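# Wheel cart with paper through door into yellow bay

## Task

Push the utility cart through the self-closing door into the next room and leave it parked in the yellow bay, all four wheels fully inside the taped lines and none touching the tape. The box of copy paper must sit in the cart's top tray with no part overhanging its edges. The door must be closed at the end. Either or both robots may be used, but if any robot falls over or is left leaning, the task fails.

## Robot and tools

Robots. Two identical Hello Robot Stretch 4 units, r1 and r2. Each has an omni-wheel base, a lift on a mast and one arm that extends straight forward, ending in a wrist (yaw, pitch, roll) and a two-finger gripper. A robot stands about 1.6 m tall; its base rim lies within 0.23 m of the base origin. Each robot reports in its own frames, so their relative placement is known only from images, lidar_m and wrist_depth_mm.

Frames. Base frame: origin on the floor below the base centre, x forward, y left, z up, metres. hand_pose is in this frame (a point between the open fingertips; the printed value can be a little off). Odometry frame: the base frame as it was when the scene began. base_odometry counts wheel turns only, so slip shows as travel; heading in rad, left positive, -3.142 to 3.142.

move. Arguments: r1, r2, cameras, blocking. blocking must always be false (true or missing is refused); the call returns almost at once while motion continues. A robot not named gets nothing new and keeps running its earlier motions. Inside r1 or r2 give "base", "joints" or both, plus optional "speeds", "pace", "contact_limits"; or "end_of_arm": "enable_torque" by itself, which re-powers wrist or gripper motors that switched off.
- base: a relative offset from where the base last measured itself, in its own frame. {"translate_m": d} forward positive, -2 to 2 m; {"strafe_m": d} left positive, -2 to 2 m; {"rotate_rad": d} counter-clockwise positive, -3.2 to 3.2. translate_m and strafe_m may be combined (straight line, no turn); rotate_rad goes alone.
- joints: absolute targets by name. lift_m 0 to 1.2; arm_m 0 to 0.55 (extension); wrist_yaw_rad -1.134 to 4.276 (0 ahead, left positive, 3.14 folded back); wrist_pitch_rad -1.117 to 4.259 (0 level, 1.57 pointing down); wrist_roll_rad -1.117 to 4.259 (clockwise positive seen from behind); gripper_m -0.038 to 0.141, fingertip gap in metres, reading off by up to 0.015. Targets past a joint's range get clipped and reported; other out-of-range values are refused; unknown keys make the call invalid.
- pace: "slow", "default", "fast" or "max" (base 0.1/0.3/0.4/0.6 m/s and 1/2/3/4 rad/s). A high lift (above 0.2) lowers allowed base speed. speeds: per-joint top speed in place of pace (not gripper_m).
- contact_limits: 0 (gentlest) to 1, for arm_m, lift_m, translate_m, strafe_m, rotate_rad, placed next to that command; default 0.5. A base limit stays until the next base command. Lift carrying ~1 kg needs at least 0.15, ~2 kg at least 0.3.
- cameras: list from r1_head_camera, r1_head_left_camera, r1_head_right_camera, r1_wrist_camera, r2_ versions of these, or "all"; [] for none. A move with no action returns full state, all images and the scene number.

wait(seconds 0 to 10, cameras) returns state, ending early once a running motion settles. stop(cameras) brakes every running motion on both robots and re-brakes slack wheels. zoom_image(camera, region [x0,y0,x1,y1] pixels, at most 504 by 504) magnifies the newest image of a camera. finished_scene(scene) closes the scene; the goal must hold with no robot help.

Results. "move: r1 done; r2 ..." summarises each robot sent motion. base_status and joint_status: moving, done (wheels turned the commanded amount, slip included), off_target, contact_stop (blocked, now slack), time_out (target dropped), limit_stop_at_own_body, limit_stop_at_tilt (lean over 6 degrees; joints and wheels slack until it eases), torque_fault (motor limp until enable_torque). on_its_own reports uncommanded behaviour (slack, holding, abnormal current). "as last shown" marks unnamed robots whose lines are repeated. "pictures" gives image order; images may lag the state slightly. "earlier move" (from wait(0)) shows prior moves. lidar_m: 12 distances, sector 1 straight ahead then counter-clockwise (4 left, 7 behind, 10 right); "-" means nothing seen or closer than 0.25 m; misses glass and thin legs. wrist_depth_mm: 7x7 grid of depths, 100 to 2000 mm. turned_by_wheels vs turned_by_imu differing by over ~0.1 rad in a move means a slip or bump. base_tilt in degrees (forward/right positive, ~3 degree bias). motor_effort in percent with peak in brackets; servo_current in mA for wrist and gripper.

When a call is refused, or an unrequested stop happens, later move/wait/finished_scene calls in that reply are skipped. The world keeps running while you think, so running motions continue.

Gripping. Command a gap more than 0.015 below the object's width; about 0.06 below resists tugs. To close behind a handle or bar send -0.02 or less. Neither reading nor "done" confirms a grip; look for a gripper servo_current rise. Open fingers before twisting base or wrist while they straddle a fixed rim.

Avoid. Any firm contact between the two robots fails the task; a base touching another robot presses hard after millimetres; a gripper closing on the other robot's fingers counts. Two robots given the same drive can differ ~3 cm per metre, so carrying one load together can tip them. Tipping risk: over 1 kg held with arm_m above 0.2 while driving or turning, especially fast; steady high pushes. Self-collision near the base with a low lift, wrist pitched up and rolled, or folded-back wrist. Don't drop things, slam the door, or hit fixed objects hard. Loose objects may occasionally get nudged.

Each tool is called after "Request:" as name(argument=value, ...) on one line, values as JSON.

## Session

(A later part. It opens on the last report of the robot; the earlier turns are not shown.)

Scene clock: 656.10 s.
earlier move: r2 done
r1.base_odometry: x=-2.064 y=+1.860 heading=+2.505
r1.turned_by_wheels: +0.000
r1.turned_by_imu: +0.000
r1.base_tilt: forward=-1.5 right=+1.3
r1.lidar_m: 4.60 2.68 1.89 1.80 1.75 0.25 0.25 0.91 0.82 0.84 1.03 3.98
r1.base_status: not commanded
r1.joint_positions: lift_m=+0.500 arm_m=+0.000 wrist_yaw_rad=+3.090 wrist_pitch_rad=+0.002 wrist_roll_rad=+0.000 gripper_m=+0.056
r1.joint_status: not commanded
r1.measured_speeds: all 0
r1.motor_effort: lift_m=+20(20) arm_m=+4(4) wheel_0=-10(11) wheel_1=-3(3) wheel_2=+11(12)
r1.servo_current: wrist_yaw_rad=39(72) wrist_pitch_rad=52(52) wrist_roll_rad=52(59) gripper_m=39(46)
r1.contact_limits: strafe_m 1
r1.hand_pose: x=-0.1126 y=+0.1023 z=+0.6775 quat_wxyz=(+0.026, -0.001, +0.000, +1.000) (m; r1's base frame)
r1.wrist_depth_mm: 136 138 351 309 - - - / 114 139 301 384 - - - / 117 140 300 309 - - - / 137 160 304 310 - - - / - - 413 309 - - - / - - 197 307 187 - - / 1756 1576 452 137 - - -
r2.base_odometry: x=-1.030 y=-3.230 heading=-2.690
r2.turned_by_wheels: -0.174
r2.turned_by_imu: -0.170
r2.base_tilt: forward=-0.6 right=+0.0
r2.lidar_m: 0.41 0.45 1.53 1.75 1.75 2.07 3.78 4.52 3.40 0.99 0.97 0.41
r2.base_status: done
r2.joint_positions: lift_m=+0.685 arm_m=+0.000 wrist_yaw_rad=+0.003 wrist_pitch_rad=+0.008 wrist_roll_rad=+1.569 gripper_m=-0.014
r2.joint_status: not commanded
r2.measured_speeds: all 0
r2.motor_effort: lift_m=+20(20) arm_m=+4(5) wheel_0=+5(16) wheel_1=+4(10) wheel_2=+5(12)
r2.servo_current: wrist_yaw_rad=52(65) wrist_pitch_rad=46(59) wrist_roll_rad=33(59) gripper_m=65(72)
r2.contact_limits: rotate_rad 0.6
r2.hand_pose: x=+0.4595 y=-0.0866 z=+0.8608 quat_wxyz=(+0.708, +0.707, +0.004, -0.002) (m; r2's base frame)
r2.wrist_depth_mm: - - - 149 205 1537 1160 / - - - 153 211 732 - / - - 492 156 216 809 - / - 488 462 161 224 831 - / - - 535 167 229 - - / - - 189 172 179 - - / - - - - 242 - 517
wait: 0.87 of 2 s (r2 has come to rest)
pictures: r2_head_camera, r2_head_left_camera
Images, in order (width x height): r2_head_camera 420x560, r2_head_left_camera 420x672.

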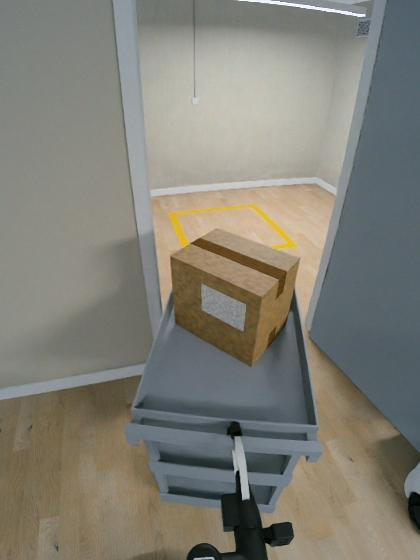

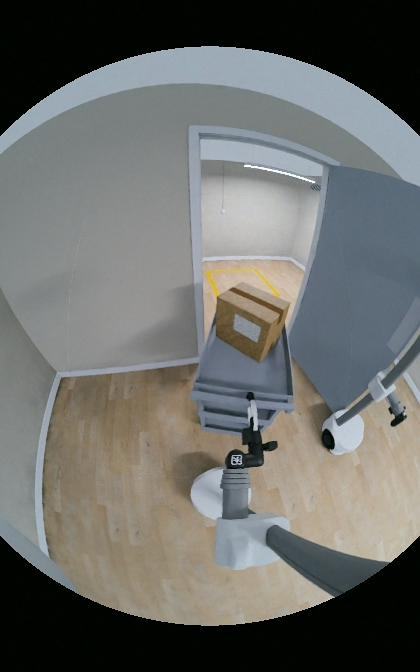

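Request:
move(r2={"base":{"translate_m":0.32,"strafe_m":0.0},"pace":"slow","contact_limits":{"translate_m":0.3}}, blocking=false)

Request:
wait(seconds=4.5, cameras=["r2_head_camera","r2_head_left_camera"])

Scene clock: 666.70 s.
move: r2 moving
r1: as last shown
r1.lidar_m: 4.58 2.65 1.90 1.81 1.75 0.26 0.25 0.90 0.81 0.84 1.05 4.00
r1.motor_effort: lift_m=+20(20) arm_m=+4(4) wheel_0=-11(11) wheel_1=-2(3) wheel_2=+11(12)
r1.servo_current: wrist_yaw_rad=33(78) wrist_pitch_rad=39(46) wrist_roll_rad=46(52) gripper_m=39(46)
r1.contact_limits: strafe_m 1
r1.wrist_depth_mm: 136 138 353 307 - - - / 115 139 303 379 - - - / 117 139 301 309 - - - / 137 160 303 309 - - - / - - 413 309 - - - / - - 198 310 187 - - / 1756 1537 449 137 - - -
r2.base_odometry: x=-1.041 y=-3.235 heading=-2.689
r2.turned_by_wheels: +0.000
r2.turned_by_imu: +0.001
r2.base_tilt: forward=-0.7 right=+0.1
r2.lidar_m: 0.42 0.44 1.54 1.75 1.76 2.10 3.77 4.52 3.42 0.97 0.95 0.43
r2.base_status: translate_m moving; strafe_m moving
r2.joint_positions: lift_m=+0.685 arm_m=+0.000 wrist_yaw_rad=+0.002 wrist_pitch_rad=+0.008 wrist_roll_rad=+1.569 gripper_m=-0.014
r2.joint_status: not commanded
r2.measured_speeds: translate_m=+0.049 strafe_m=+0.000 rotate_rad=+0.001 lift_m=+0.000 arm_m=+0.000 wrist_yaw_rad=-0.007 wrist_pitch_rad=+0.000 wrist_roll_rad=+0.000
r2.motor_effort: lift_m=+20(20) arm_m=+4(5) wheel_0=+14(14) wheel_1=+8(8) wheel_2=-13(13)
r2.servo_current: wrist_yaw_rad=46(59) wrist_pitch_rad=52(59) wrist_roll_rad=46(52) gripper_m=59(72)
r2.contact_limits: translate_m 0.3
r2.hand_pose: x=+0.4594 y=-0.0869 z=+0.8608 quat_wxyz=(+0.708, +0.707, +0.003, -0.002) (m; r2's base frame)
r2.wrist_depth_mm: - - - 151 208 1537 1138 / - - - 155 213 750 - / - - 500 158 218 798 - / - 488 462 162 224 820 - / - - 530 167 229 - - / - - 190 171 179 - - / - - - - 242 - -
pictures: none

Scene clock: 670.70 s.
earlier move: r2 done
r1.base_odometry: x=-2.064 y=+1.860 heading=+2.505
r1.turned_by_wheels: +0.000
r1.turned_by_imu: +0.000
r1.base_tilt: forward=-1.5 right=+1.3
r1.lidar_m: 4.60 2.71 1.92 1.80 1.73 0.25 0.25 0.96 0.89 0.91 2.99 4.04
r1.base_status: not commanded
r1.joint_positions: lift_m=+0.500 arm_m=+0.000 wrist_yaw_rad=+3.090 wrist_pitch_rad=+0.002 wrist_roll_rad=+0.000 gripper_m=+0.056
r1.joint_status: not commanded
r1.measured_speeds: all 0
r1.motor_effort: lift_m=+20(20) arm_m=+4(4) wheel_0=-11(11) wheel_1=-2(3) wheel_2=+12(12)
r1.servo_current: wrist_yaw_rad=52(78) wrist_pitch_rad=46(52) wrist_roll_rad=26(65) gripper_m=39(52)
r1.contact_limits: strafe_m 1
r1.hand_pose: x=-0.1126 y=+0.1023 z=+0.6775 quat_wxyz=(+0.026, -0.001, +0.000, +1.000) (m; r1's base frame)
r1.wrist_depth_mm: 136 138 351 309 - - - / 114 139 304 382 - - - / 117 139 300 309 - - - / 137 160 303 310 - - - / - - 407 309 - - - / - - 198 309 187 - - / 1808 1464 449 137 - - -
r2.base_odometry: x=-1.317 y=-3.370 heading=-2.690
r2.turned_by_wheels: +0.000
r2.turned_by_imu: +0.000
r2.base_tilt: forward=-0.6 right=+0.0
r2.lidar_m: 0.38 0.47 1.20 1.84 1.82 2.15 3.91 4.82 3.36 0.88 1.12 0.42
r2.base_status: done
r2.joint_positions: lift_m=+0.685 arm_m=+0.000 wrist_yaw_rad=-0.002 wrist_pitch_rad=+0.008 wrist_roll_rad=+1.569 gripper_m=-0.014
r2.joint_status: not commanded
r2.measured_speeds: all 0
r2.motor_effort: lift_m=+20(20) arm_m=+4(5) wheel_0=+4(14) wheel_1=+5(9) wheel_2=-8(14)
r2.servo_current: wrist_yaw_rad=46(59) wrist_pitch_rad=46(59) wrist_roll_rad=52(59) gripper_m=65(78)
r2.contact_limits: translate_m 0.3
r2.hand_pose: x=+0.4591 y=-0.0879 z=+0.8608 quat_wxyz=(+0.708, +0.707, +0.002, -0.003) (m; r2's base frame)
r2.wrist_depth_mm: - - - 159 217 1661 1160 / - - - 161 220 1537 - / - - 535 164 224 820 - / - 473 462 166 228 842 - / - - 512 169 231 842 - / - - 189 172 180 - - / - 143 - - - - -
wait: 4.00 of 4.5 s (r2 has come to rest)
pictures: r2_head_camera, r2_head_left_camera
Images, in order (width x height): r2_head_camera 420x560, r2_head_left_camera 420x672.

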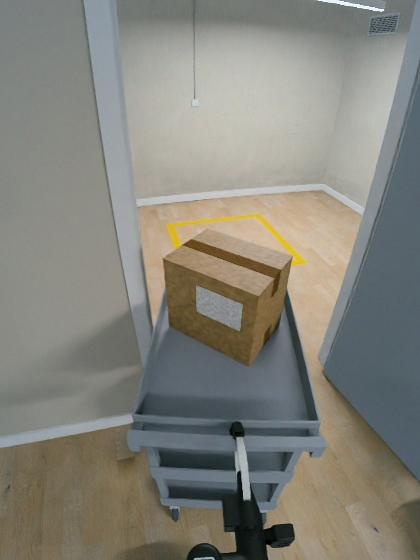

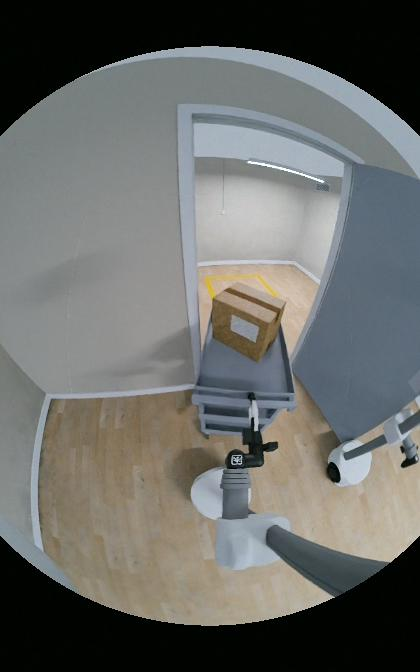

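Request:
move(r2={"base":{"translate_m":0.3,"strafe_m":-0.06},"pace":"slow","contact_limits":{"translate_m":0.3}}, blocking=false)

Request:
wait(seconds=4.5, cameras=["r2_head_camera","r2_head_left_camera"])

Scene clock: 678.73 s.
move: r2 moving
r1: as last shown
r1.lidar_m: 4.58 2.71 1.91 1.81 1.75 0.26 0.26 0.98 0.90 0.89 3.01 4.00
r1.motor_effort: lift_m=+20(20) arm_m=+4(4) wheel_0=-10(11) wheel_1=-2(3) wheel_2=+12(12)
r1.servo_current: wrist_yaw_rad=59(72) wrist_pitch_rad=39(46) wrist_roll_rad=52(65) gripper_m=46(52)
r1.contact_limits: strafe_m 1
r1.wrist_depth_mm: 136 138 351 306 - - - / 114 139 304 382 - - - / 117 139 301 309 - - - / 137 160 304 309 - - - / 1160 - 410 309 - - - / - - 197 309 187 - - / 1756 1537 452 137 - - -
r2.base_odometry: x=-1.330 y=-3.373 heading=-2.689
r2.turned_by_wheels: +0.000
r2.turned_by_imu: +0.001
r2.base_tilt: forward=-0.7 right=+0.0
r2.lidar_m: 0.41 0.42 1.19 1.82 1.83 2.18 3.97 4.85 3.34 0.86 1.14 0.42
r2.base_status: translate_m moving; strafe_m moving
r2.joint_positions: lift_m=+0.685 arm_m=+0.000 wrist_yaw_rad=-0.002 wrist_pitch_rad=+0.008 wrist_roll_rad=+1.569 gripper_m=-0.014
r2.joint_status: not commanded
r2.measured_speeds: translate_m=+0.049 strafe_m=-0.010 rotate_rad=-0.001 lift_m=+0.000 arm_m=+0.000 wrist_yaw_rad=+0.000 wrist_pitch_rad=+0.000 wrist_roll_rad=+0.000
r2.motor_effort: lift_m=+20(20) arm_m=+5(5) wheel_0=+7(11) wheel_1=+6(8) wheel_2=-10(13)
r2.servo_current: wrist_yaw_rad=59(59) wrist_pitch_rad=52(59) wrist_roll_rad=59(59) gripper_m=65(72)
r2.contact_limits: translate_m 0.3
r2.hand_pose: x=+0.4591 y=-0.0879 z=+0.8608 quat_wxyz=(+0.708, +0.707, +0.002, -0.003) (m; r2's base frame)
r2.wrist_depth_mm: - - - 158 216 1618 1160 / - - - 161 220 1537 - / - - 535 163 224 809 - / - 469 466 166 227 831 - / - - 512 169 231 842 - / - - 189 172 180 - - / - 143 - - - - -
pictures: none

Scene clock: 682.57 s.
earlier move: r2 done
r1.base_odometry: x=-2.064 y=+1.860 heading=+2.505
r1.turned_by_wheels: +0.000
r1.turned_by_imu: +0.000
r1.base_tilt: forward=-1.5 right=+1.3
r1.lidar_m: 4.59 2.69 1.88 1.79 1.76 0.26 0.25 1.02 0.88 0.96 3.01 4.00
r1.base_status: not commanded
r1.joint_positions: lift_m=+0.500 arm_m=+0.000 wrist_yaw_rad=+3.090 wrist_pitch_rad=+0.002 wrist_roll_rad=+0.000 gripper_m=+0.056
r1.joint_status: not commanded
r1.measured_speeds: all 0
r1.motor_effort: lift_m=+20(20) arm_m=+4(4) wheel_0=-10(11) wheel_1=-3(3) wheel_2=+11(12)
r1.servo_current: wrist_yaw_rad=59(72) wrist_pitch_rad=46(52) wrist_roll_rad=52(65) gripper_m=39(52)
r1.contact_limits: strafe_m 1
r1.hand_pose: x=-0.1126 y=+0.1023 z=+0.6775 quat_wxyz=(+0.026, -0.001, +0.000, +1.000) (m; r1's base frame)
r1.wrist_depth_mm: 136 138 351 307 - - - / 114 139 303 379 - - - / 118 140 300 307 - - - / 137 160 303 309 - - - / 138 - 407 310 - - - / - - 198 310 187 - - / - 164 452 137 - - -
r2.base_odometry: x=-1.613 y=-3.447 heading=-2.689
r2.turned_by_wheels: +0.000
r2.turned_by_imu: +0.002
r2.base_tilt: forward=-0.7 right=+0.1
r2.lidar_m: 0.38 0.45 0.85 1.57 1.96 2.35 - 5.13 0.89 0.87 0.98 0.42
r2.base_status: done
r2.joint_positions: lift_m=+0.685 arm_m=+0.000 wrist_yaw_rad=+0.000 wrist_pitch_rad=+0.008 wrist_roll_rad=+1.569 gripper_m=-0.014
r2.joint_status: not commanded
r2.measured_speeds: all 0
r2.motor_effort: lift_m=+20(20) arm_m=+4(5) wheel_0=+5(12) wheel_1=+5(8) wheel_2=-5(13)
r2.servo_current: wrist_yaw_rad=46(59) wrist_pitch_rad=52(59) wrist_roll_rad=46(65) gripper_m=59(72)
r2.contact_limits: translate_m 0.3
r2.hand_pose: x=+0.4593 y=-0.0874 z=+0.8608 quat_wxyz=(+0.708, +0.707, +0.003, -0.003) (m; r2's base frame)
r2.wrist_depth_mm: - - - 160 219 1499 1138 / - - - 163 221 1537 - / - - 549 165 224 831 - / - 477 466 167 228 842 - / - - 508 170 231 842 - / - - 189 173 180 - - / - - - - 238 - -
wait: 3.83 of 4.5 s (r2 has come to rest)
pictures: r2_head_camera, r2_head_left_camera
Images, in order (width x height): r2_head_camera 420x560, r2_head_left_camera 420x672.

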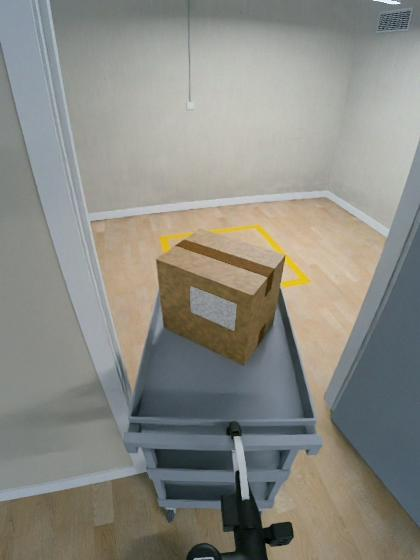

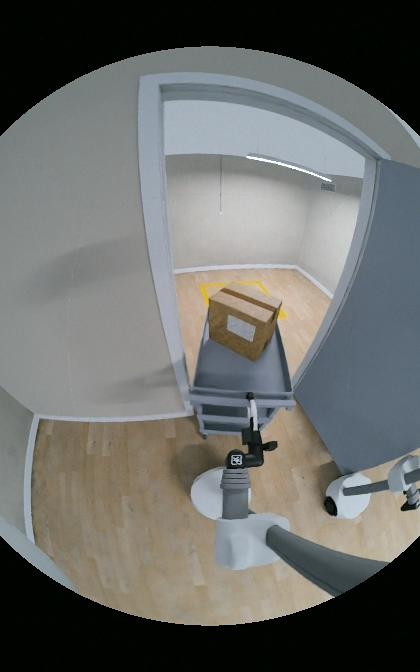

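Request:
move(r2={"base":{"translate_m":0.25,"strafe_m":-0.1},"pace":"slow","contact_limits":{"translate_m":0.3}}, blocking=false)

Request:
wait(seconds=4, cameras=["r2_head_camera","r2_head_left_camera"])

Scene clock: 688.67 s.
move: r2 moving
r1: as last shown
r1.lidar_m: 4.59 2.69 1.87 1.80 1.76 0.25 0.25 1.00 0.85 0.96 3.00 4.02
r1.motor_effort: lift_m=+20(20) arm_m=+4(4) wheel_0=-11(11) wheel_1=-2(3) wheel_2=+11(12)
r1.servo_current: wrist_yaw_rad=52(59) wrist_pitch_rad=46(52) wrist_roll_rad=52(65) gripper_m=39(52)
r1.contact_limits: strafe_m 1
r1.wrist_depth_mm: 136 138 351 309 - - - / 114 139 301 382 - - - / 118 140 300 309 - - - / 137 160 303 309 - - - / 138 - 410 309 - - - / - - 198 309 187 - - / - 164 449 137 - - -
r2.base_odometry: x=-1.627 y=-3.448 heading=-2.688
r2.turned_by_wheels: +0.001
r2.turned_by_imu: +0.001
r2.base_tilt: forward=-0.7 right=+0.0
r2.lidar_m: 0.38 0.43 0.86 1.53 1.97 2.32 - 5.15 0.91 0.87 0.96 0.42
r2.base_status: translate_m moving; strafe_m moving
r2.joint_positions: lift_m=+0.685 arm_m=+0.000 wrist_yaw_rad=+0.000 wrist_pitch_rad=+0.008 wrist_roll_rad=+1.569 gripper_m=-0.014
r2.joint_status: not commanded
r2.measured_speeds: translate_m=+0.049 strafe_m=-0.019 rotate_rad=-0.001 lift_m=+0.000 arm_m=+0.000 wrist_yaw_rad=+0.000 wrist_pitch_rad=+0.000 wrist_roll_rad=+0.000
r2.motor_effort: lift_m=+20(20) arm_m=+4(5) wheel_0=+13(13) wheel_1=+5(8) wheel_2=-9(11)
r2.servo_current: wrist_yaw_rad=52(52) wrist_pitch_rad=46(59) wrist_roll_rad=46(52) gripper_m=65(72)
r2.contact_limits: translate_m 0.3
r2.hand_pose: x=+0.4593 y=-0.0874 z=+0.8608 quat_wxyz=(+0.708, +0.707, +0.003, -0.003) (m; r2's base frame)
r2.wrist_depth_mm: - - - 160 219 1464 1138 / - - - 163 222 1537 - / - - 549 165 224 820 - / - 477 459 167 228 831 - / - - 508 169 231 842 - / - - 190 172 180 - - / - - - - 237 - -
pictures: none

Scene clock: 692.07 s.
earlier move: r2 done
r1.base_odometry: x=-2.064 y=+1.860 heading=+2.505
r1.turned_by_wheels: +0.000
r1.turned_by_imu: +0.000
r1.base_tilt: forward=-1.5 right=+1.3
r1.lidar_m: 4.59 2.71 1.90 1.80 1.76 0.25 0.26 0.92 0.86 2.93 3.02 4.00
r1.base_status: not commanded
r1.joint_positions: lift_m=+0.500 arm_m=+0.000 wrist_yaw_rad=+3.090 wrist_pitch_rad=+0.002 wrist_roll_rad=+0.000 gripper_m=+0.056
r1.joint_status: not commanded
r1.measured_speeds: all 0
r1.motor_effort: lift_m=+20(20) arm_m=+4(4) wheel_0=-11(11) wheel_1=-3(3) wheel_2=+11(12)
r1.servo_current: wrist_yaw_rad=52(78) wrist_pitch_rad=46(52) wrist_roll_rad=52(72) gripper_m=39(52)
r1.contact_limits: strafe_m 1
r1.hand_pose: x=-0.1126 y=+0.1023 z=+0.6775 quat_wxyz=(+0.026, -0.001, +0.000, +1.000) (m; r1's base frame)
r1.wrist_depth_mm: 136 138 353 309 - - - / 114 139 303 382 - - - / 118 139 301 309 - - - / 137 160 301 309 - - - / 138 - 410 310 - - - / - - 198 310 188 - - / - 152 449 137 - - -
r2.base_odometry: x=-1.881 y=-3.466 heading=-2.689
r2.turned_by_wheels: +0.000
r2.turned_by_imu: +0.001
r2.base_tilt: forward=-0.6 right=+0.1
r2.lidar_m: 0.39 0.41 0.61 1.10 2.10 2.50 - 5.03 0.84 0.81 0.79 0.42
r2.base_status: done
r2.joint_positions: lift_m=+0.685 arm_m=+0.000 wrist_yaw_rad=+0.000 wrist_pitch_rad=+0.008 wrist_roll_rad=+1.569 gripper_m=-0.014
r2.joint_status: not commanded
r2.measured_speeds: all 0
r2.motor_effort: lift_m=+20(20) arm_m=+4(5) wheel_0=+5(13) wheel_1=+5(8) wheel_2=-6(11)
r2.servo_current: wrist_yaw_rad=39(65) wrist_pitch_rad=52(59) wrist_roll_rad=33(59) gripper_m=72(72)
r2.contact_limits: translate_m 0.3
r2.hand_pose: x=+0.4593 y=-0.0873 z=+0.8608 quat_wxyz=(+0.708, +0.707, +0.003, -0.003) (m; r2's base frame)
r2.wrist_depth_mm: - - - 176 237 262 262 / - - - 235 236 1661 1160 / - - - 174 236 809 - / - - 488 174 235 842 - / - - 480 174 233 831 - / - - 189 173 180 - - / - - 580 - 232 - -
wait: 3.40 of 4 s (r2 has come to rest)
pictures: r2_head_camera, r2_head_left_camera
Images, in order (width x height): r2_head_camera 420x560, r2_head_left_camera 420x672.

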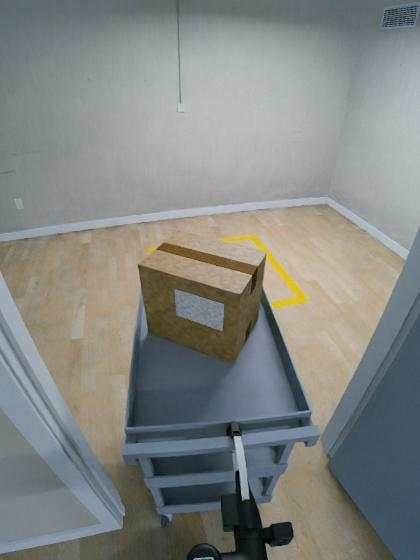

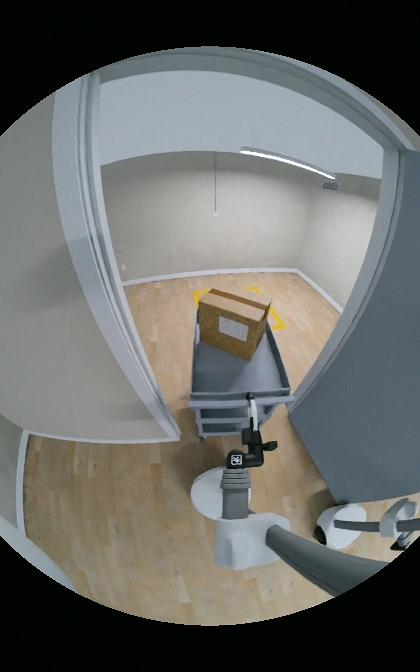

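Request:
move(r2={"base":{"translate_m":0.45,"strafe_m":0.03},"pace":"slow","contact_limits":{"translate_m":0.3}}, blocking=false)

Request:
wait(seconds=6, cameras=["r2_head_camera","r2_head_left_camera","r2_head_right_camera"])

Scene clock: 698.77 s.
move: r2 moving
r1: as last shown
r1.base_tilt: forward=-1.5 right=+1.2
r1.lidar_m: 4.58 2.69 1.90 1.80 1.74 0.25 0.25 0.94 0.87 2.93 2.99 4.01
r1.motor_effort: lift_m=+20(20) arm_m=+4(4) wheel_0=-10(11) wheel_1=-3(3) wheel_2=+11(12)
r1.servo_current: wrist_yaw_rad=65(65) wrist_pitch_rad=52(52) wrist_roll_rad=46(59) gripper_m=39(46)
r1.contact_limits: strafe_m 1
r1.wrist_depth_mm: 136 139 351 307 - - - / 114 139 303 382 - - - / 118 139 300 309 - - - / 137 160 304 309 - - - / - - 413 310 - - - / - - 198 307 187 - - / - 163 452 137 - - -
r2.base_odometry: x=-1.892 y=-3.472 heading=-2.688
r2.turned_by_wheels: +0.000
r2.turned_by_imu: +0.001
r2.base_tilt: forward=-0.7 right=+0.0
r2.lidar_m: 0.37 0.40 0.59 1.09 2.09 2.50 - 5.05 0.86 0.80 0.78 0.42
r2.base_status: translate_m moving; strafe_m moving
r2.joint_positions: lift_m=+0.685 arm_m=+0.000 wrist_yaw_rad=+0.000 wrist_pitch_rad=+0.008 wrist_roll_rad=+1.569 gripper_m=-0.014
r2.joint_status: not commanded
r2.measured_speeds: translate_m=+0.048 strafe_m=+0.003 rotate_rad=+0.000 lift_m=+0.000 arm_m=+0.000 wrist_yaw_rad=+0.000 wrist_pitch_rad=+0.000 wrist_roll_rad=+0.000
r2.motor_effort: lift_m=+20(20) arm_m=+4(5) wheel_0=+6(8) wheel_1=+6(8) wheel_2=-10(12)
r2.servo_current: wrist_yaw_rad=46(52) wrist_pitch_rad=52(59) wrist_roll_rad=39(52) gripper_m=65(72)
r2.contact_limits: translate_m 0.3
r2.hand_pose: x=+0.4593 y=-0.0873 z=+0.8608 quat_wxyz=(+0.708, +0.707, +0.003, -0.003) (m; r2's base frame)
r2.wrist_depth_mm: - - - 178 241 260 260 / - - - 177 239 1661 1078 / - - - 176 236 820 - / - - 500 175 235 831 - / - - 480 173 234 831 - / - - 190 172 179 - - / - - 580 - 231 - -
pictures: none

Scene clock: 704.07 s.
earlier move: r2 done
r1.base_odometry: x=-2.064 y=+1.860 heading=+2.505
r1.turned_by_wheels: +0.000
r1.turned_by_imu: +0.000
r1.base_tilt: forward=-1.5 right=+1.3
r1.lidar_m: 4.60 2.68 1.85 1.80 1.76 0.25 0.26 1.14 1.64 2.92 3.01 4.02
r1.base_status: not commanded
r1.joint_positions: lift_m=+0.500 arm_m=+0.000 wrist_yaw_rad=+3.090 wrist_pitch_rad=+0.002 wrist_roll_rad=+0.000 gripper_m=+0.056
r1.joint_status: not commanded
r1.measured_speeds: all 0
r1.motor_effort: lift_m=+20(20) arm_m=+4(4) wheel_0=-11(11) wheel_1=-2(3) wheel_2=+12(12)
r1.servo_current: wrist_yaw_rad=46(72) wrist_pitch_rad=33(52) wrist_roll_rad=52(72) gripper_m=39(46)
r1.contact_limits: strafe_m 1
r1.hand_pose: x=-0.1126 y=+0.1023 z=+0.6775 quat_wxyz=(+0.026, -0.001, +0.000, +1.000) (m; r1's base frame)
r1.wrist_depth_mm: 137 139 351 307 - - - / 114 139 303 382 - - - / 117 139 301 307 - - - / 137 160 304 307 - - - / - - 609 309 - - - / - - 198 310 187 - - / 1229 1537 449 137 - - -
r2.base_odometry: x=-2.273 y=-3.690 heading=-2.689
r2.turned_by_wheels: +0.000
r2.turned_by_imu: -0.001
r2.base_tilt: forward=-0.7 right=+0.1
r2.lidar_m: 0.37 0.44 0.36 0.31 2.17 2.57 - 1.16 0.86 0.68 0.66 0.41
r2.base_status: done
r2.joint_positions: lift_m=+0.685 arm_m=+0.000 wrist_yaw_rad=-0.002 wrist_pitch_rad=+0.008 wrist_roll_rad=+1.569 gripper_m=-0.014
r2.joint_status: not commanded
r2.measured_speeds: all 0
r2.motor_effort: lift_m=+20(20) arm_m=+4(5) wheel_0=+2(9) wheel_1=+4(8) wheel_2=-7(14)
r2.servo_current: wrist_yaw_rad=52(65) wrist_pitch_rad=52(59) wrist_roll_rad=46(65) gripper_m=65(72)
r2.contact_limits: translate_m 0.3
r2.hand_pose: x=+0.4590 y=-0.0881 z=+0.8608 quat_wxyz=(+0.708, +0.707, +0.002, -0.004) (m; r2's base frame)
r2.wrist_depth_mm: - - - 163 221 1537 1160 / - - - 164 224 1576 - / - - 554 166 226 820 - / - 480 462 168 229 831 - / - - 504 171 231 842 - / - - 188 173 180 - - / - - - - 237 - -
wait: 5.30 of 6 s (r2 has come to rest)
pictures: r2_head_camera, r2_head_left_camera, r2_head_right_camera
Images, in order (width x height): r2_head_camera 420x560, r2_head_left_camera 420x672, r2_head_right_camera 420x672.

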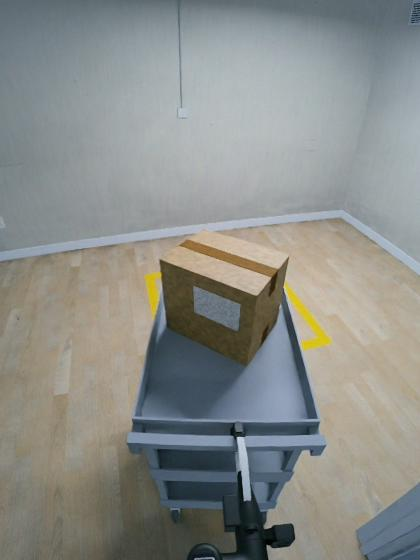

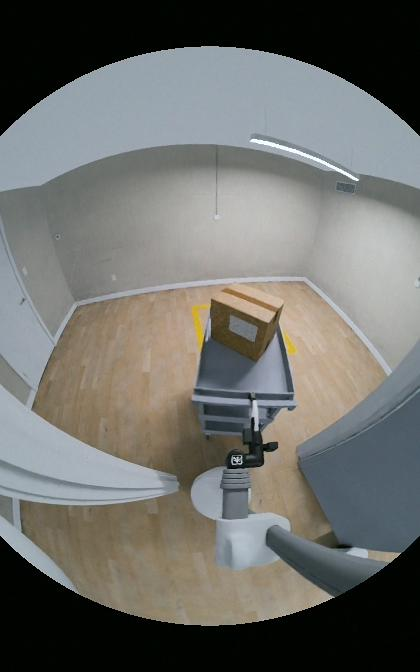

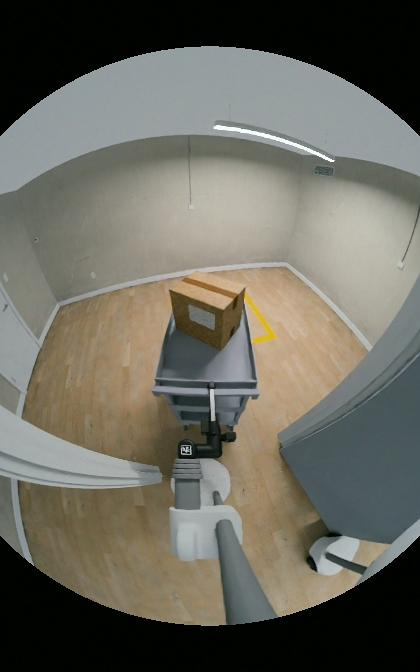

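Request:
move(r2={"base":{"translate_m":0.3,"strafe_m":-0.15},"pace":"slow","contact_limits":{"translate_m":0.3}}, blocking=false)

Request:
wait(seconds=4.5, cameras=["r2_head_camera","r2_head_left_camera","r2_head_right_camera"])

Scene clock: 710.90 s.
move: r2 moving
r1: as last shown
r1.lidar_m: 4.59 2.69 1.87 1.80 1.75 0.25 0.26 1.15 1.65 2.94 3.00 4.00
r1.motor_effort: lift_m=+20(20) arm_m=+4(4) wheel_0=-10(11) wheel_1=-2(3) wheel_2=+11(12)
r1.servo_current: wrist_yaw_rad=52(65) wrist_pitch_rad=39(46) wrist_roll_rad=46(65) gripper_m=39(46)
r1.contact_limits: strafe_m 1
r1.wrist_depth_mm: 136 138 351 309 - - - / 114 139 306 382 - - - / 118 140 300 310 - - - / 137 160 303 310 - - - / - - 615 309 - - - / - - 198 310 188 - - / 1205 1576 452 137 - - -
r2.base_odometry: x=-2.287 y=-3.689 heading=-2.689
r2.turned_by_wheels: +0.000
r2.turned_by_imu: +0.001
r2.base_tilt: forward=-0.7 right=+0.1
r2.lidar_m: 0.40 0.43 0.36 0.27 2.20 2.60 - 1.12 0.87 0.67 0.66 0.41
r2.base_status: translate_m moving; strafe_m moving
r2.joint_positions: lift_m=+0.685 arm_m=+0.000 wrist_yaw_rad=-0.002 wrist_pitch_rad=+0.008 wrist_roll_rad=+1.569 gripper_m=-0.014
r2.joint_status: not commanded
r2.measured_speeds: translate_m=+0.049 strafe_m=-0.024 rotate_rad=+0.001 lift_m=+0.000 arm_m=+0.000 wrist_yaw_rad=+0.000 wrist_pitch_rad=+0.000 wrist_roll_rad=+0.000
r2.motor_effort: lift_m=+20(20) arm_m=+5(5) wheel_0=+8(11) wheel_1=+6(6) wheel_2=-11(12)
r2.servo_current: wrist_yaw_rad=46(52) wrist_pitch_rad=52(52) wrist_roll_rad=46(65) gripper_m=65(72)
r2.contact_limits: translate_m 0.3
r2.hand_pose: x=+0.4590 y=-0.0881 z=+0.8608 quat_wxyz=(+0.708, +0.707, +0.002, -0.004) (m; r2's base frame)
r2.wrist_depth_mm: - - - 162 221 1499 1138 / - - - 163 223 1537 - / - - 554 166 226 820 - / - 480 462 168 229 842 - / - - 508 170 231 854 - / - - 189 172 179 - - / - - - - 237 - -
pictures: none

Scene clock: 714.93 s.
earlier move: r2 done
r1.base_odometry: x=-2.064 y=+1.860 heading=+2.505
r1.turned_by_wheels: +0.000
r1.turned_by_imu: +0.000
r1.base_tilt: forward=-1.5 right=+1.3
r1.lidar_m: 4.57 2.69 1.87 1.78 1.72 0.26 0.25 1.27 1.62 2.93 3.01 3.99
r1.base_status: not commanded
r1.joint_positions: lift_m=+0.500 arm_m=+0.000 wrist_yaw_rad=+3.090 wrist_pitch_rad=+0.002 wrist_roll_rad=+0.000 gripper_m=+0.056
r1.joint_status: not commanded
r1.measured_speeds: all 0
r1.motor_effort: lift_m=+20(20) arm_m=+4(4) wheel_0=-10(11) wheel_1=-3(3) wheel_2=+11(12)
r1.servo_current: wrist_yaw_rad=65(72) wrist_pitch_rad=33(52) wrist_roll_rad=52(72) gripper_m=46(52)
r1.contact_limits: strafe_m 1
r1.hand_pose: x=-0.1126 y=+0.1023 z=+0.6775 quat_wxyz=(+0.026, -0.001, +0.000, +1.000) (m; r1's base frame)
r1.wrist_depth_mm: 136 139 351 307 - - - / 114 139 304 382 - - - / 117 139 300 310 - - - / 137 160 303 307 - - - / - - 399 309 - - - / - 1576 195 309 188 - - / 1366 1255 449 137 - - -
r2.base_odometry: x=-2.608 y=-3.686 heading=-2.688
r2.turned_by_wheels: +0.000
r2.turned_by_imu: +0.002
r2.base_tilt: forward=-0.7 right=+0.1
r2.lidar_m: 0.38 0.37 2.71 2.38 0.51 2.85 - 1.11 0.53 0.48 2.38 0.44
r2.base_status: done
r2.joint_positions: lift_m=+0.685 arm_m=+0.000 wrist_yaw_rad=+0.001 wrist_pitch_rad=+0.008 wrist_roll_rad=+1.569 gripper_m=-0.014
r2.joint_status: not commanded
r2.measured_speeds: all 0
r2.motor_effort: lift_m=+20(20) arm_m=+5(5) wheel_0=+7(14) wheel_1=+5(8) wheel_2=-5(12)
r2.servo_current: wrist_yaw_rad=46(59) wrist_pitch_rad=46(59) wrist_roll_rad=39(65) gripper_m=72(78)
r2.contact_limits: translate_m 0.3
r2.hand_pose: x=+0.4593 y=-0.0873 z=+0.8608 quat_wxyz=(+0.708, +0.707, +0.003, -0.003) (m; r2's base frame)
r2.wrist_depth_mm: - - - 183 246 254 255 / - - - 181 244 1661 1160 / - - - 179 240 809 - / - - 525 177 237 854 - / - 492 469 175 235 820 - / - - 190 173 180 - - / - - 559 - - - -
wait: 4.03 of 4.5 s (r2 has come to rest)
pictures: r2_head_camera, r2_head_left_camera, r2_head_right_camera
Images, in order (width x height): r2_head_camera 420x560, r2_head_left_camera 420x672, r2_head_right_camera 420x672.

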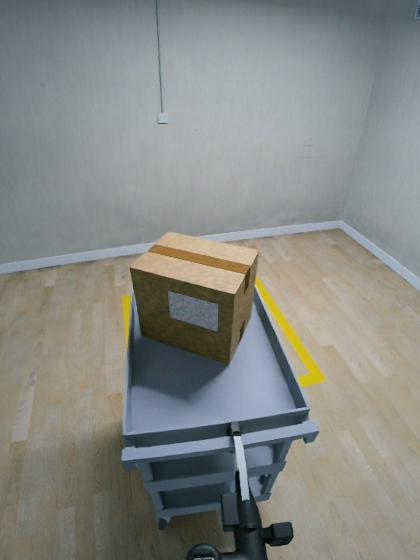

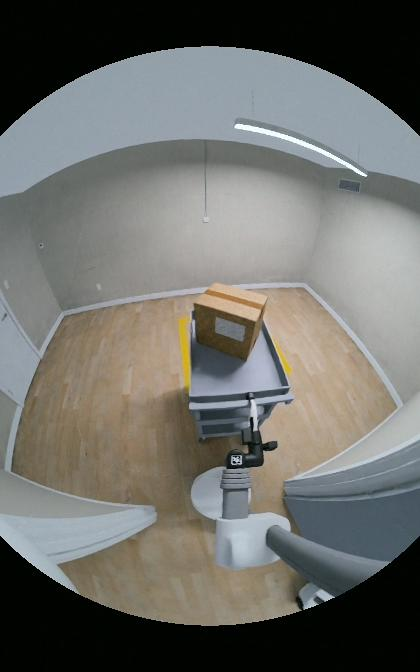

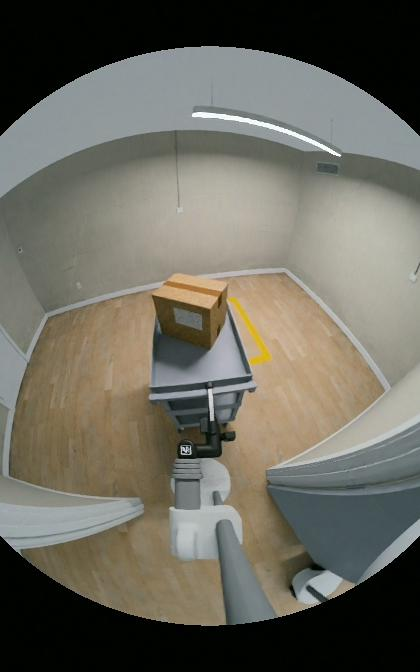

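Request:
move(r2={"base":{"rotate_rad":0.27},"pace":"slow","contact_limits":{"rotate_rad":0.6}}, blocking=false)

Request:
wait(seconds=2)

Request:
move(r2={"base":{"translate_m":0.25,"strafe_m":-0.22},"pace":"slow","contact_limits":{"translate_m":0.3}}, blocking=false)

Request:
wait(seconds=4.5, cameras=["r2_head_camera","r2_head_left_camera","r2_head_right_camera"])

Scene clock: 724.10 s.
move: r2 moving
r1: as last shown
r1.lidar_m: 4.57 2.67 1.89 1.80 1.74 0.25 0.25 1.26 1.63 2.92 3.03 3.99
r1.motor_effort: lift_m=+20(20) arm_m=+4(4) wheel_0=-10(11) wheel_1=-2(3) wheel_2=+11(12)
r1.servo_current: wrist_yaw_rad=52(65) wrist_pitch_rad=39(46) wrist_roll_rad=26(59) gripper_m=39(46)
r1.contact_limits: strafe_m 1
r1.wrist_depth_mm: 136 139 353 309 - - - / 114 139 303 382 - - - / 117 139 300 307 - - - / 137 160 303 309 - - - / - - 399 309 - - - / - - 198 309 188 - - / 1336 1255 452 137 - - -
r2.base_odometry: x=-2.608 y=-3.686 heading=-2.565
r2.turned_by_wheels: +0.124
r2.turned_by_imu: +0.120
r2.base_tilt: forward=-0.7 right=+0.1
r2.lidar_m: 0.39 0.44 2.56 0.51 0.50 3.09 - 0.84 0.51 0.49 2.41 0.43
r2.base_status: rotate_rad moving
r2.joint_positions: lift_m=+0.685 arm_m=+0.000 wrist_yaw_rad=-0.008 wrist_pitch_rad=+0.008 wrist_roll_rad=+1.569 gripper_m=-0.014
r2.joint_status: not commanded
r2.measured_speeds: translate_m=+0.002 strafe_m=+0.000 rotate_rad=+0.486 lift_m=+0.000 arm_m=+0.000 wrist_yaw_rad=+0.000 wrist_pitch_rad=+0.000 wrist_roll_rad=+0.000
r2.motor_effort: lift_m=+20(20) arm_m=+4(5) wheel_0=-10(11) wheel_1=-9(9) wheel_2=-14(17)
r2.servo_current: wrist_yaw_rad=52(59) wrist_pitch_rad=39(59) wrist_roll_rad=39(52) gripper_m=59(65)
r2.contact_limits: rotate_rad 0.6
r2.hand_pose: x=+0.4586 y=-0.0896 z=+0.8608 quat_wxyz=(+0.708, +0.707, +0.000, -0.005) (m; r2's base frame)
r2.wrist_depth_mm: - - - 168 228 1430 1160 / - - - 169 229 1499 - / - - 585 170 229 809 - / - - 469 170 232 842 - / - - 500 172 233 831 - / - - 189 172 181 - - / - - - - - - -
pictures: none

Scene clock: 724.93 s.
earlier move: r2 done
r1.base_odometry: x=-2.064 y=+1.860 heading=+2.505
r1.turned_by_wheels: +0.000
r1.turned_by_imu: +0.000
r1.base_tilt: forward=-1.5 right=+1.3
r1.lidar_m: 4.60 2.69 1.92 1.80 1.74 0.26 0.25 1.27 1.65 2.92 3.02 4.00
r1.base_status: not commanded
r1.joint_positions: lift_m=+0.500 arm_m=+0.000 wrist_yaw_rad=+3.090 wrist_pitch_rad=+0.002 wrist_roll_rad=+0.000 gripper_m=+0.056
r1.joint_status: not commanded
r1.measured_speeds: all 0
r1.motor_effort: lift_m=+20(20) arm_m=+4(4) wheel_0=-10(11) wheel_1=-2(3) wheel_2=+12(12)
r1.servo_current: wrist_yaw_rad=46(65) wrist_pitch_rad=33(46) wrist_roll_rad=52(59) gripper_m=39(46)
r1.contact_limits: strafe_m 1
r1.hand_pose: x=-0.1126 y=+0.1023 z=+0.6775 quat_wxyz=(+0.026, -0.001, +0.000, +1.000) (m; r1's base frame)
r1.wrist_depth_mm: 136 139 353 309 - - - / 114 139 301 382 - - - / 118 140 303 309 - - - / 137 160 304 307 - - - / - - 413 310 - - - / - - 198 309 187 - - / 1308 1229 449 137 - - -
r2.base_odometry: x=-2.608 y=-3.686 heading=-2.419
r2.turned_by_wheels: +0.145
r2.turned_by_imu: +0.141
r2.base_tilt: forward=-0.7 right=+0.1
r2.lidar_m: 0.43 0.50 2.46 0.50 0.56 3.53 1.33 0.67 0.47 0.49 2.48 0.39
r2.base_status: done
r2.joint_positions: lift_m=+0.685 arm_m=+0.000 wrist_yaw_rad=-0.003 wrist_pitch_rad=+0.008 wrist_roll_rad=+1.569 gripper_m=-0.014
r2.joint_status: not commanded
r2.measured_speeds: all 0
r2.motor_effort: lift_m=+20(20) arm_m=+5(5) wheel_0=-6(12) wheel_1=-5(9) wheel_2=-5(17)
r2.servo_current: wrist_yaw_rad=46(59) wrist_pitch_rad=52(59) wrist_roll_rad=39(52) gripper_m=65(72)
r2.contact_limits: rotate_rad 0.6
r2.hand_pose: x=+0.4590 y=-0.0882 z=+0.8608 quat_wxyz=(+0.708, +0.707, +0.002, -0.004) (m; r2's base frame)
r2.wrist_depth_mm: - - - 131 184 - - / - 504 469 136 193 - - / - 445 433 142 206 - - / - - 512 152 215 - - / - - 634 160 227 - - / - - 190 171 178 1708 - / - - - - - 1661 473
wait: 0.83 of 2 s (r2 has come to rest)
pictures: none

Scene clock: 725.43 s.
move: r2 moving
r1: as last shown
r1.lidar_m: 4.59 2.70 1.90 1.80 1.77 0.26 0.25 1.27 1.64 2.93 3.03 4.01
r1.motor_effort: lift_m=+20(20) arm_m=+4(4) wheel_0=-11(11) wheel_1=-2(3) wheel_2=+12(12)
r1.servo_current: wrist_yaw_rad=46(59) wrist_pitch_rad=39(46) wrist_roll_rad=52(59) gripper_m=46(46)
r1.contact_limits: strafe_m 1
r1.wrist_depth_mm: 136 139 351 310 - - - / 114 139 304 382 - - - / 118 140 300 312 - - - / 137 160 303 309 - - - / - - 410 309 - - - / - - 197 310 188 - - / 1336 1255 452 137 - - -
r2.base_odometry: x=-2.621 y=-3.686 heading=-2.420
r2.turned_by_wheels: +0.000
r2.turned_by_imu: +0.000
r2.base_tilt: forward=-0.7 right=+0.0
r2.lidar_m: 0.42 0.51 2.47 0.52 0.52 3.54 1.31 0.65 0.48 0.48 2.49 0.38
r2.base_status: translate_m moving; strafe_m moving
r2.joint_positions: lift_m=+0.685 arm_m=+0.000 wrist_yaw_rad=-0.003 wrist_pitch_rad=+0.008 wrist_roll_rad=+1.569 gripper_m=-0.014
r2.joint_status: not commanded
r2.measured_speeds: translate_m=+0.039 strafe_m=-0.035 rotate_rad=+0.001 lift_m=+0.000 arm_m=+0.000 wrist_yaw_rad=+0.000 wrist_pitch_rad=+0.000 wrist_roll_rad=+0.000
r2.motor_effort: lift_m=+20(20) arm_m=+4(5) wheel_0=+9(11) wheel_1=-3(5) wheel_2=-10(13)
r2.servo_current: wrist_yaw_rad=39(52) wrist_pitch_rad=52(52) wrist_roll_rad=46(52) gripper_m=65(72)
r2.contact_limits: translate_m 0.3
r2.hand_pose: x=+0.4590 y=-0.0882 z=+0.8608 quat_wxyz=(+0.708, +0.707, +0.002, -0.004) (m; r2's base frame)
r2.wrist_depth_mm: - - 559 - 182 - - / - 508 469 134 192 - - / - 442 433 141 204 - - / - - 512 150 216 - - / - - 634 158 226 - - / - - 189 168 178 1756 - / - - - - - 1708 477
pictures: none

Scene clock: 729.50 s.
earlier move: r2 done
r1.base_odometry: x=-2.064 y=+1.860 heading=+2.505
r1.turned_by_wheels: +0.000
r1.turned_by_imu: +0.000
r1.base_tilt: forward=-1.5 right=+1.2
r1.lidar_m: 4.61 2.70 1.92 1.80 1.75 0.26 0.25 1.47 1.65 2.93 3.02 4.00
r1.base_status: not commanded
r1.joint_positions: lift_m=+0.500 arm_m=+0.000 wrist_yaw_rad=+3.090 wrist_pitch_rad=+0.002 wrist_roll_rad=+0.000 gripper_m=+0.056
r1.joint_status: not commanded
r1.measured_speeds: all 0
r1.motor_effort: lift_m=+20(20) arm_m=+4(4) wheel_0=-10(11) wheel_1=-2(3) wheel_2=+12(12)
r1.servo_current: wrist_yaw_rad=59(72) wrist_pitch_rad=39(52) wrist_roll_rad=39(72) gripper_m=39(52)
r1.contact_limits: strafe_m 1
r1.hand_pose: x=-0.1126 y=+0.1023 z=+0.6775 quat_wxyz=(+0.026, -0.001, +0.000, +1.000) (m; r1's base frame)
r1.wrist_depth_mm: 136 138 355 309 - - - / 114 139 304 382 - - - / 118 139 300 309 - - - / 137 160 303 310 - - - / - - 615 307 - - - / - - 198 309 188 - - / 1756 1537 452 137 - - -
r2.base_odometry: x=-2.941 y=-3.686 heading=-2.420
r2.turned_by_wheels: +0.000
r2.turned_by_imu: +0.002
r2.base_tilt: forward=-0.7 right=+0.1
r2.lidar_m: 0.42 0.46 2.63 1.15 0.78 3.83 1.22 0.41 0.46 1.55 2.26 0.42
r2.base_status: done
r2.joint_positions: lift_m=+0.685 arm_m=+0.000 wrist_yaw_rad=+0.001 wrist_pitch_rad=+0.008 wrist_roll_rad=+1.569 gripper_m=-0.014
r2.joint_status: not commanded
r2.measured_speeds: all 0
r2.motor_effort: lift_m=+20(20) arm_m=+4(5) wheel_0=+5(14) wheel_1=-4(6) wheel_2=-5(13)
r2.servo_current: wrist_yaw_rad=39(59) wrist_pitch_rad=52(65) wrist_roll_rad=46(59) gripper_m=65(72)
r2.contact_limits: translate_m 0.3
r2.hand_pose: x=+0.4594 y=-0.0870 z=+0.8608 quat_wxyz=(+0.708, +0.707, +0.003, -0.002) (m; r2's base frame)
r2.wrist_depth_mm: - - - 144 202 1464 - / - - 564 150 206 - - / - 496 462 154 213 809 - / - 500 480 159 221 842 - / - - 554 166 229 - - / - - 189 172 179 - - / - - - - - 1576 492
wait: 4.07 of 4.5 s (r2 has come to rest)
pictures: r2_head_camera, r2_head_left_camera, r2_head_right_camera
Images, in order (width x height): r2_head_camera 420x560, r2_head_left_camera 420x672, r2_head_right_camera 420x672.

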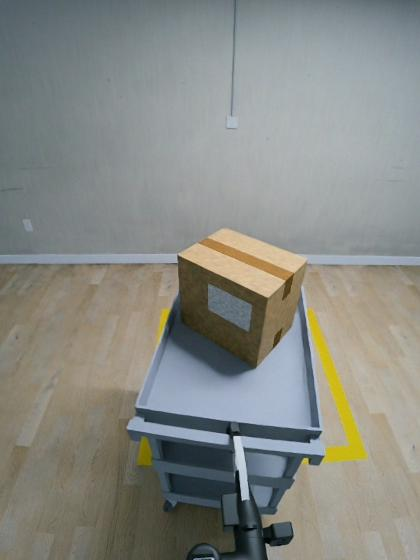

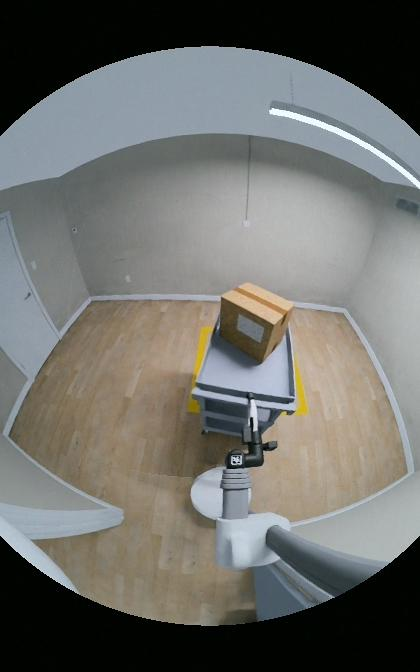

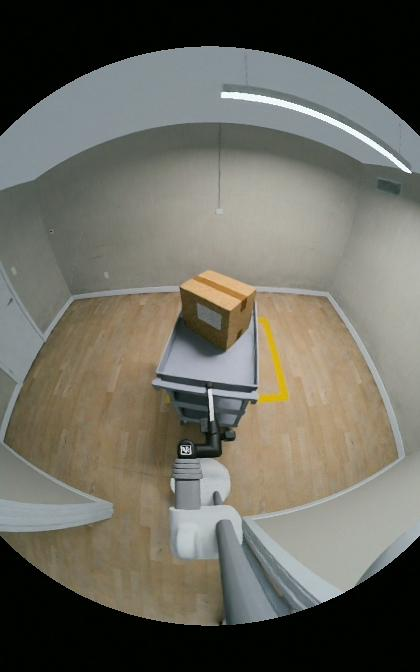

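Request:
move(r2={"base":{"translate_m":0.3,"strafe_m":-0.06},"pace":"slow","contact_limits":{"translate_m":0.3}}, blocking=false)

Request:
wait(seconds=4.5, cameras=["r2_head_camera","r2_head_left_camera","r2_head_right_camera"])

Scene clock: 738.00 s.
move: r2 moving
r1: as last shown
r1.base_tilt: forward=-1.5 right=+1.3
r1.lidar_m: 4.59 2.67 1.90 1.80 1.74 0.26 0.25 1.49 1.64 2.93 3.02 3.98
r1.servo_current: wrist_yaw_rad=33(65) wrist_pitch_rad=39(52) wrist_roll_rad=46(59) gripper_m=46(46)
r1.contact_limits: strafe_m 1
r1.wrist_depth_mm: 136 139 353 309 - - - / 114 139 303 384 - - - / 117 140 301 309 - - - / 137 160 304 309 - - - / - - 615 310 - - - / - - 197 310 188 - - / 1661 1499 449 137 - - -
r2.base_odometry: x=-2.952 y=-3.692 heading=-2.420
r2.turned_by_wheels: +0.000
r2.turned_by_imu: +0.001
r2.base_tilt: forward=-0.7 right=+0.1
r2.lidar_m: 0.40 0.46 2.66 1.17 0.78 3.87 1.22 0.41 0.49 1.58 2.26 0.41
r2.base_status: translate_m moving; strafe_m moving
r2.joint_positions: lift_m=+0.685 arm_m=+0.000 wrist_yaw_rad=+0.001 wrist_pitch_rad=+0.008 wrist_roll_rad=+1.569 gripper_m=-0.014
r2.joint_status: not commanded
r2.measured_speeds: translate_m=+0.049 strafe_m=-0.010 rotate_rad=-0.002 lift_m=+0.000 arm_m=+0.000 wrist_yaw_rad=+0.000 wrist_pitch_rad=+0.000 wrist_roll_rad=+0.000
r2.motor_effort: lift_m=+20(20) arm_m=+4(4) wheel_0=+10(12) wheel_1=+5(5) wheel_2=-11(11)
r2.servo_current: wrist_yaw_rad=46(52) wrist_pitch_rad=39(59) wrist_roll_rad=46(59) gripper_m=72(72)
r2.contact_limits: translate_m 0.3
r2.hand_pose: x=+0.4594 y=-0.0870 z=+0.8608 quat_wxyz=(+0.708, +0.707, +0.003, -0.002) (m; r2's base frame)
r2.wrist_depth_mm: - - - 146 202 1537 - / - - 574 151 209 - - / - 504 466 155 215 809 - / - 500 477 160 222 842 - / - - 554 166 229 - - / - - 189 172 178 - - / - - - - - 1708 500
pictures: none

Scene clock: 741.83 s.
earlier move: r2 done
r1.base_odometry: x=-2.064 y=+1.860 heading=+2.505
r1.turned_by_wheels: +0.000
r1.turned_by_imu: +0.000
r1.base_tilt: forward=-1.5 right=+1.3
r1.lidar_m: 4.57 2.70 1.92 1.80 1.75 0.25 0.25 1.59 1.64 2.93 3.02 4.02
r1.base_status: not commanded
r1.joint_positions: lift_m=+0.500 arm_m=+0.000 wrist_yaw_rad=+3.090 wrist_pitch_rad=+0.002 wrist_roll_rad=+0.000 gripper_m=+0.056
r1.joint_status: not commanded
r1.measured_speeds: all 0
r1.motor_effort: lift_m=+20(20) arm_m=+4(4) wheel_0=-11(11) wheel_1=-2(3) wheel_2=+11(12)
r1.servo_current: wrist_yaw_rad=52(65) wrist_pitch_rad=46(52) wrist_roll_rad=52(65) gripper_m=46(46)
r1.contact_limits: strafe_m 1
r1.hand_pose: x=-0.1126 y=+0.1023 z=+0.6775 quat_wxyz=(+0.026, -0.001, +0.000, +1.000) (m; r1's base frame)
r1.wrist_depth_mm: 136 139 353 309 - - - / 114 139 303 379 - - - / 118 139 301 309 - - - / 137 160 306 310 - - - / - - 621 310 - - - / - - 198 312 187 - - / 1756 1499 445 137 - - -
r2.base_odometry: x=-3.205 y=-3.839 heading=-2.420
r2.turned_by_wheels: +0.000
r2.turned_by_imu: +0.000
r2.base_tilt: forward=-0.7 right=+0.1
r2.lidar_m: 0.42 0.48 2.72 2.12 0.99 4.06 0.78 0.66 0.96 2.08 2.24 0.40
r2.base_status: done
r2.joint_positions: lift_m=+0.685 arm_m=+0.000 wrist_yaw_rad=-0.002 wrist_pitch_rad=+0.008 wrist_roll_rad=+1.569 gripper_m=-0.014
r2.joint_status: not commanded
r2.measured_speeds: all 0
r2.motor_effort: lift_m=+20(20) arm_m=+4(5) wheel_0=+4(12) wheel_1=+4(7) wheel_2=-8(13)
r2.servo_current: wrist_yaw_rad=39(65) wrist_pitch_rad=59(59) wrist_roll_rad=46(65) gripper_m=65(72)
r2.contact_limits: translate_m 0.3
r2.hand_pose: x=+0.4591 y=-0.0879 z=+0.8608 quat_wxyz=(+0.708, +0.707, +0.002, -0.003) (m; r2's base frame)
r2.wrist_depth_mm: - - - 134 189 - - / - 492 492 140 198 750 - / - 433 442 147 208 - - / - 500 508 154 217 - - / - - 609 162 228 - - / - - 185 169 180 1576 - / - - - - - 1708 484
wait: 3.83 of 4.5 s (r2 has come to rest)
pictures: r2_head_camera, r2_head_left_camera, r2_head_right_camera
Images, in order (width x height): r2_head_camera 420x560, r2_head_left_camera 420x672, r2_head_right_camera 420x672.

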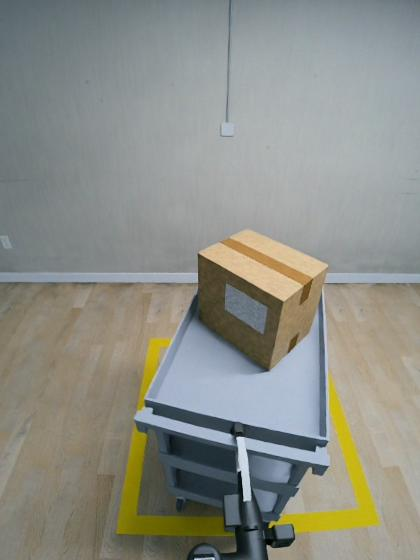

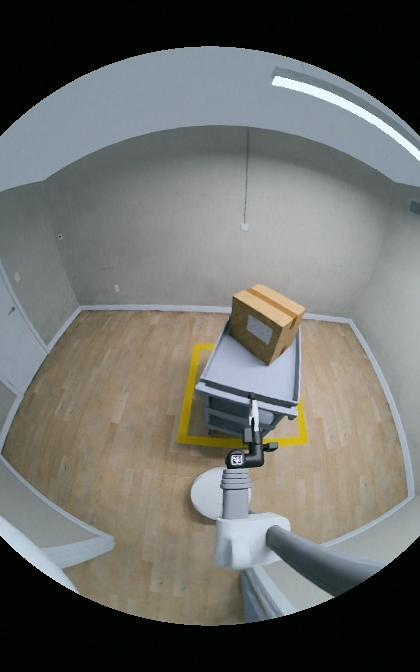

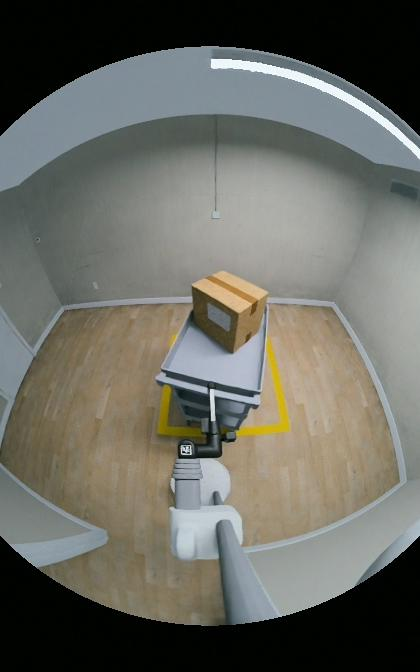

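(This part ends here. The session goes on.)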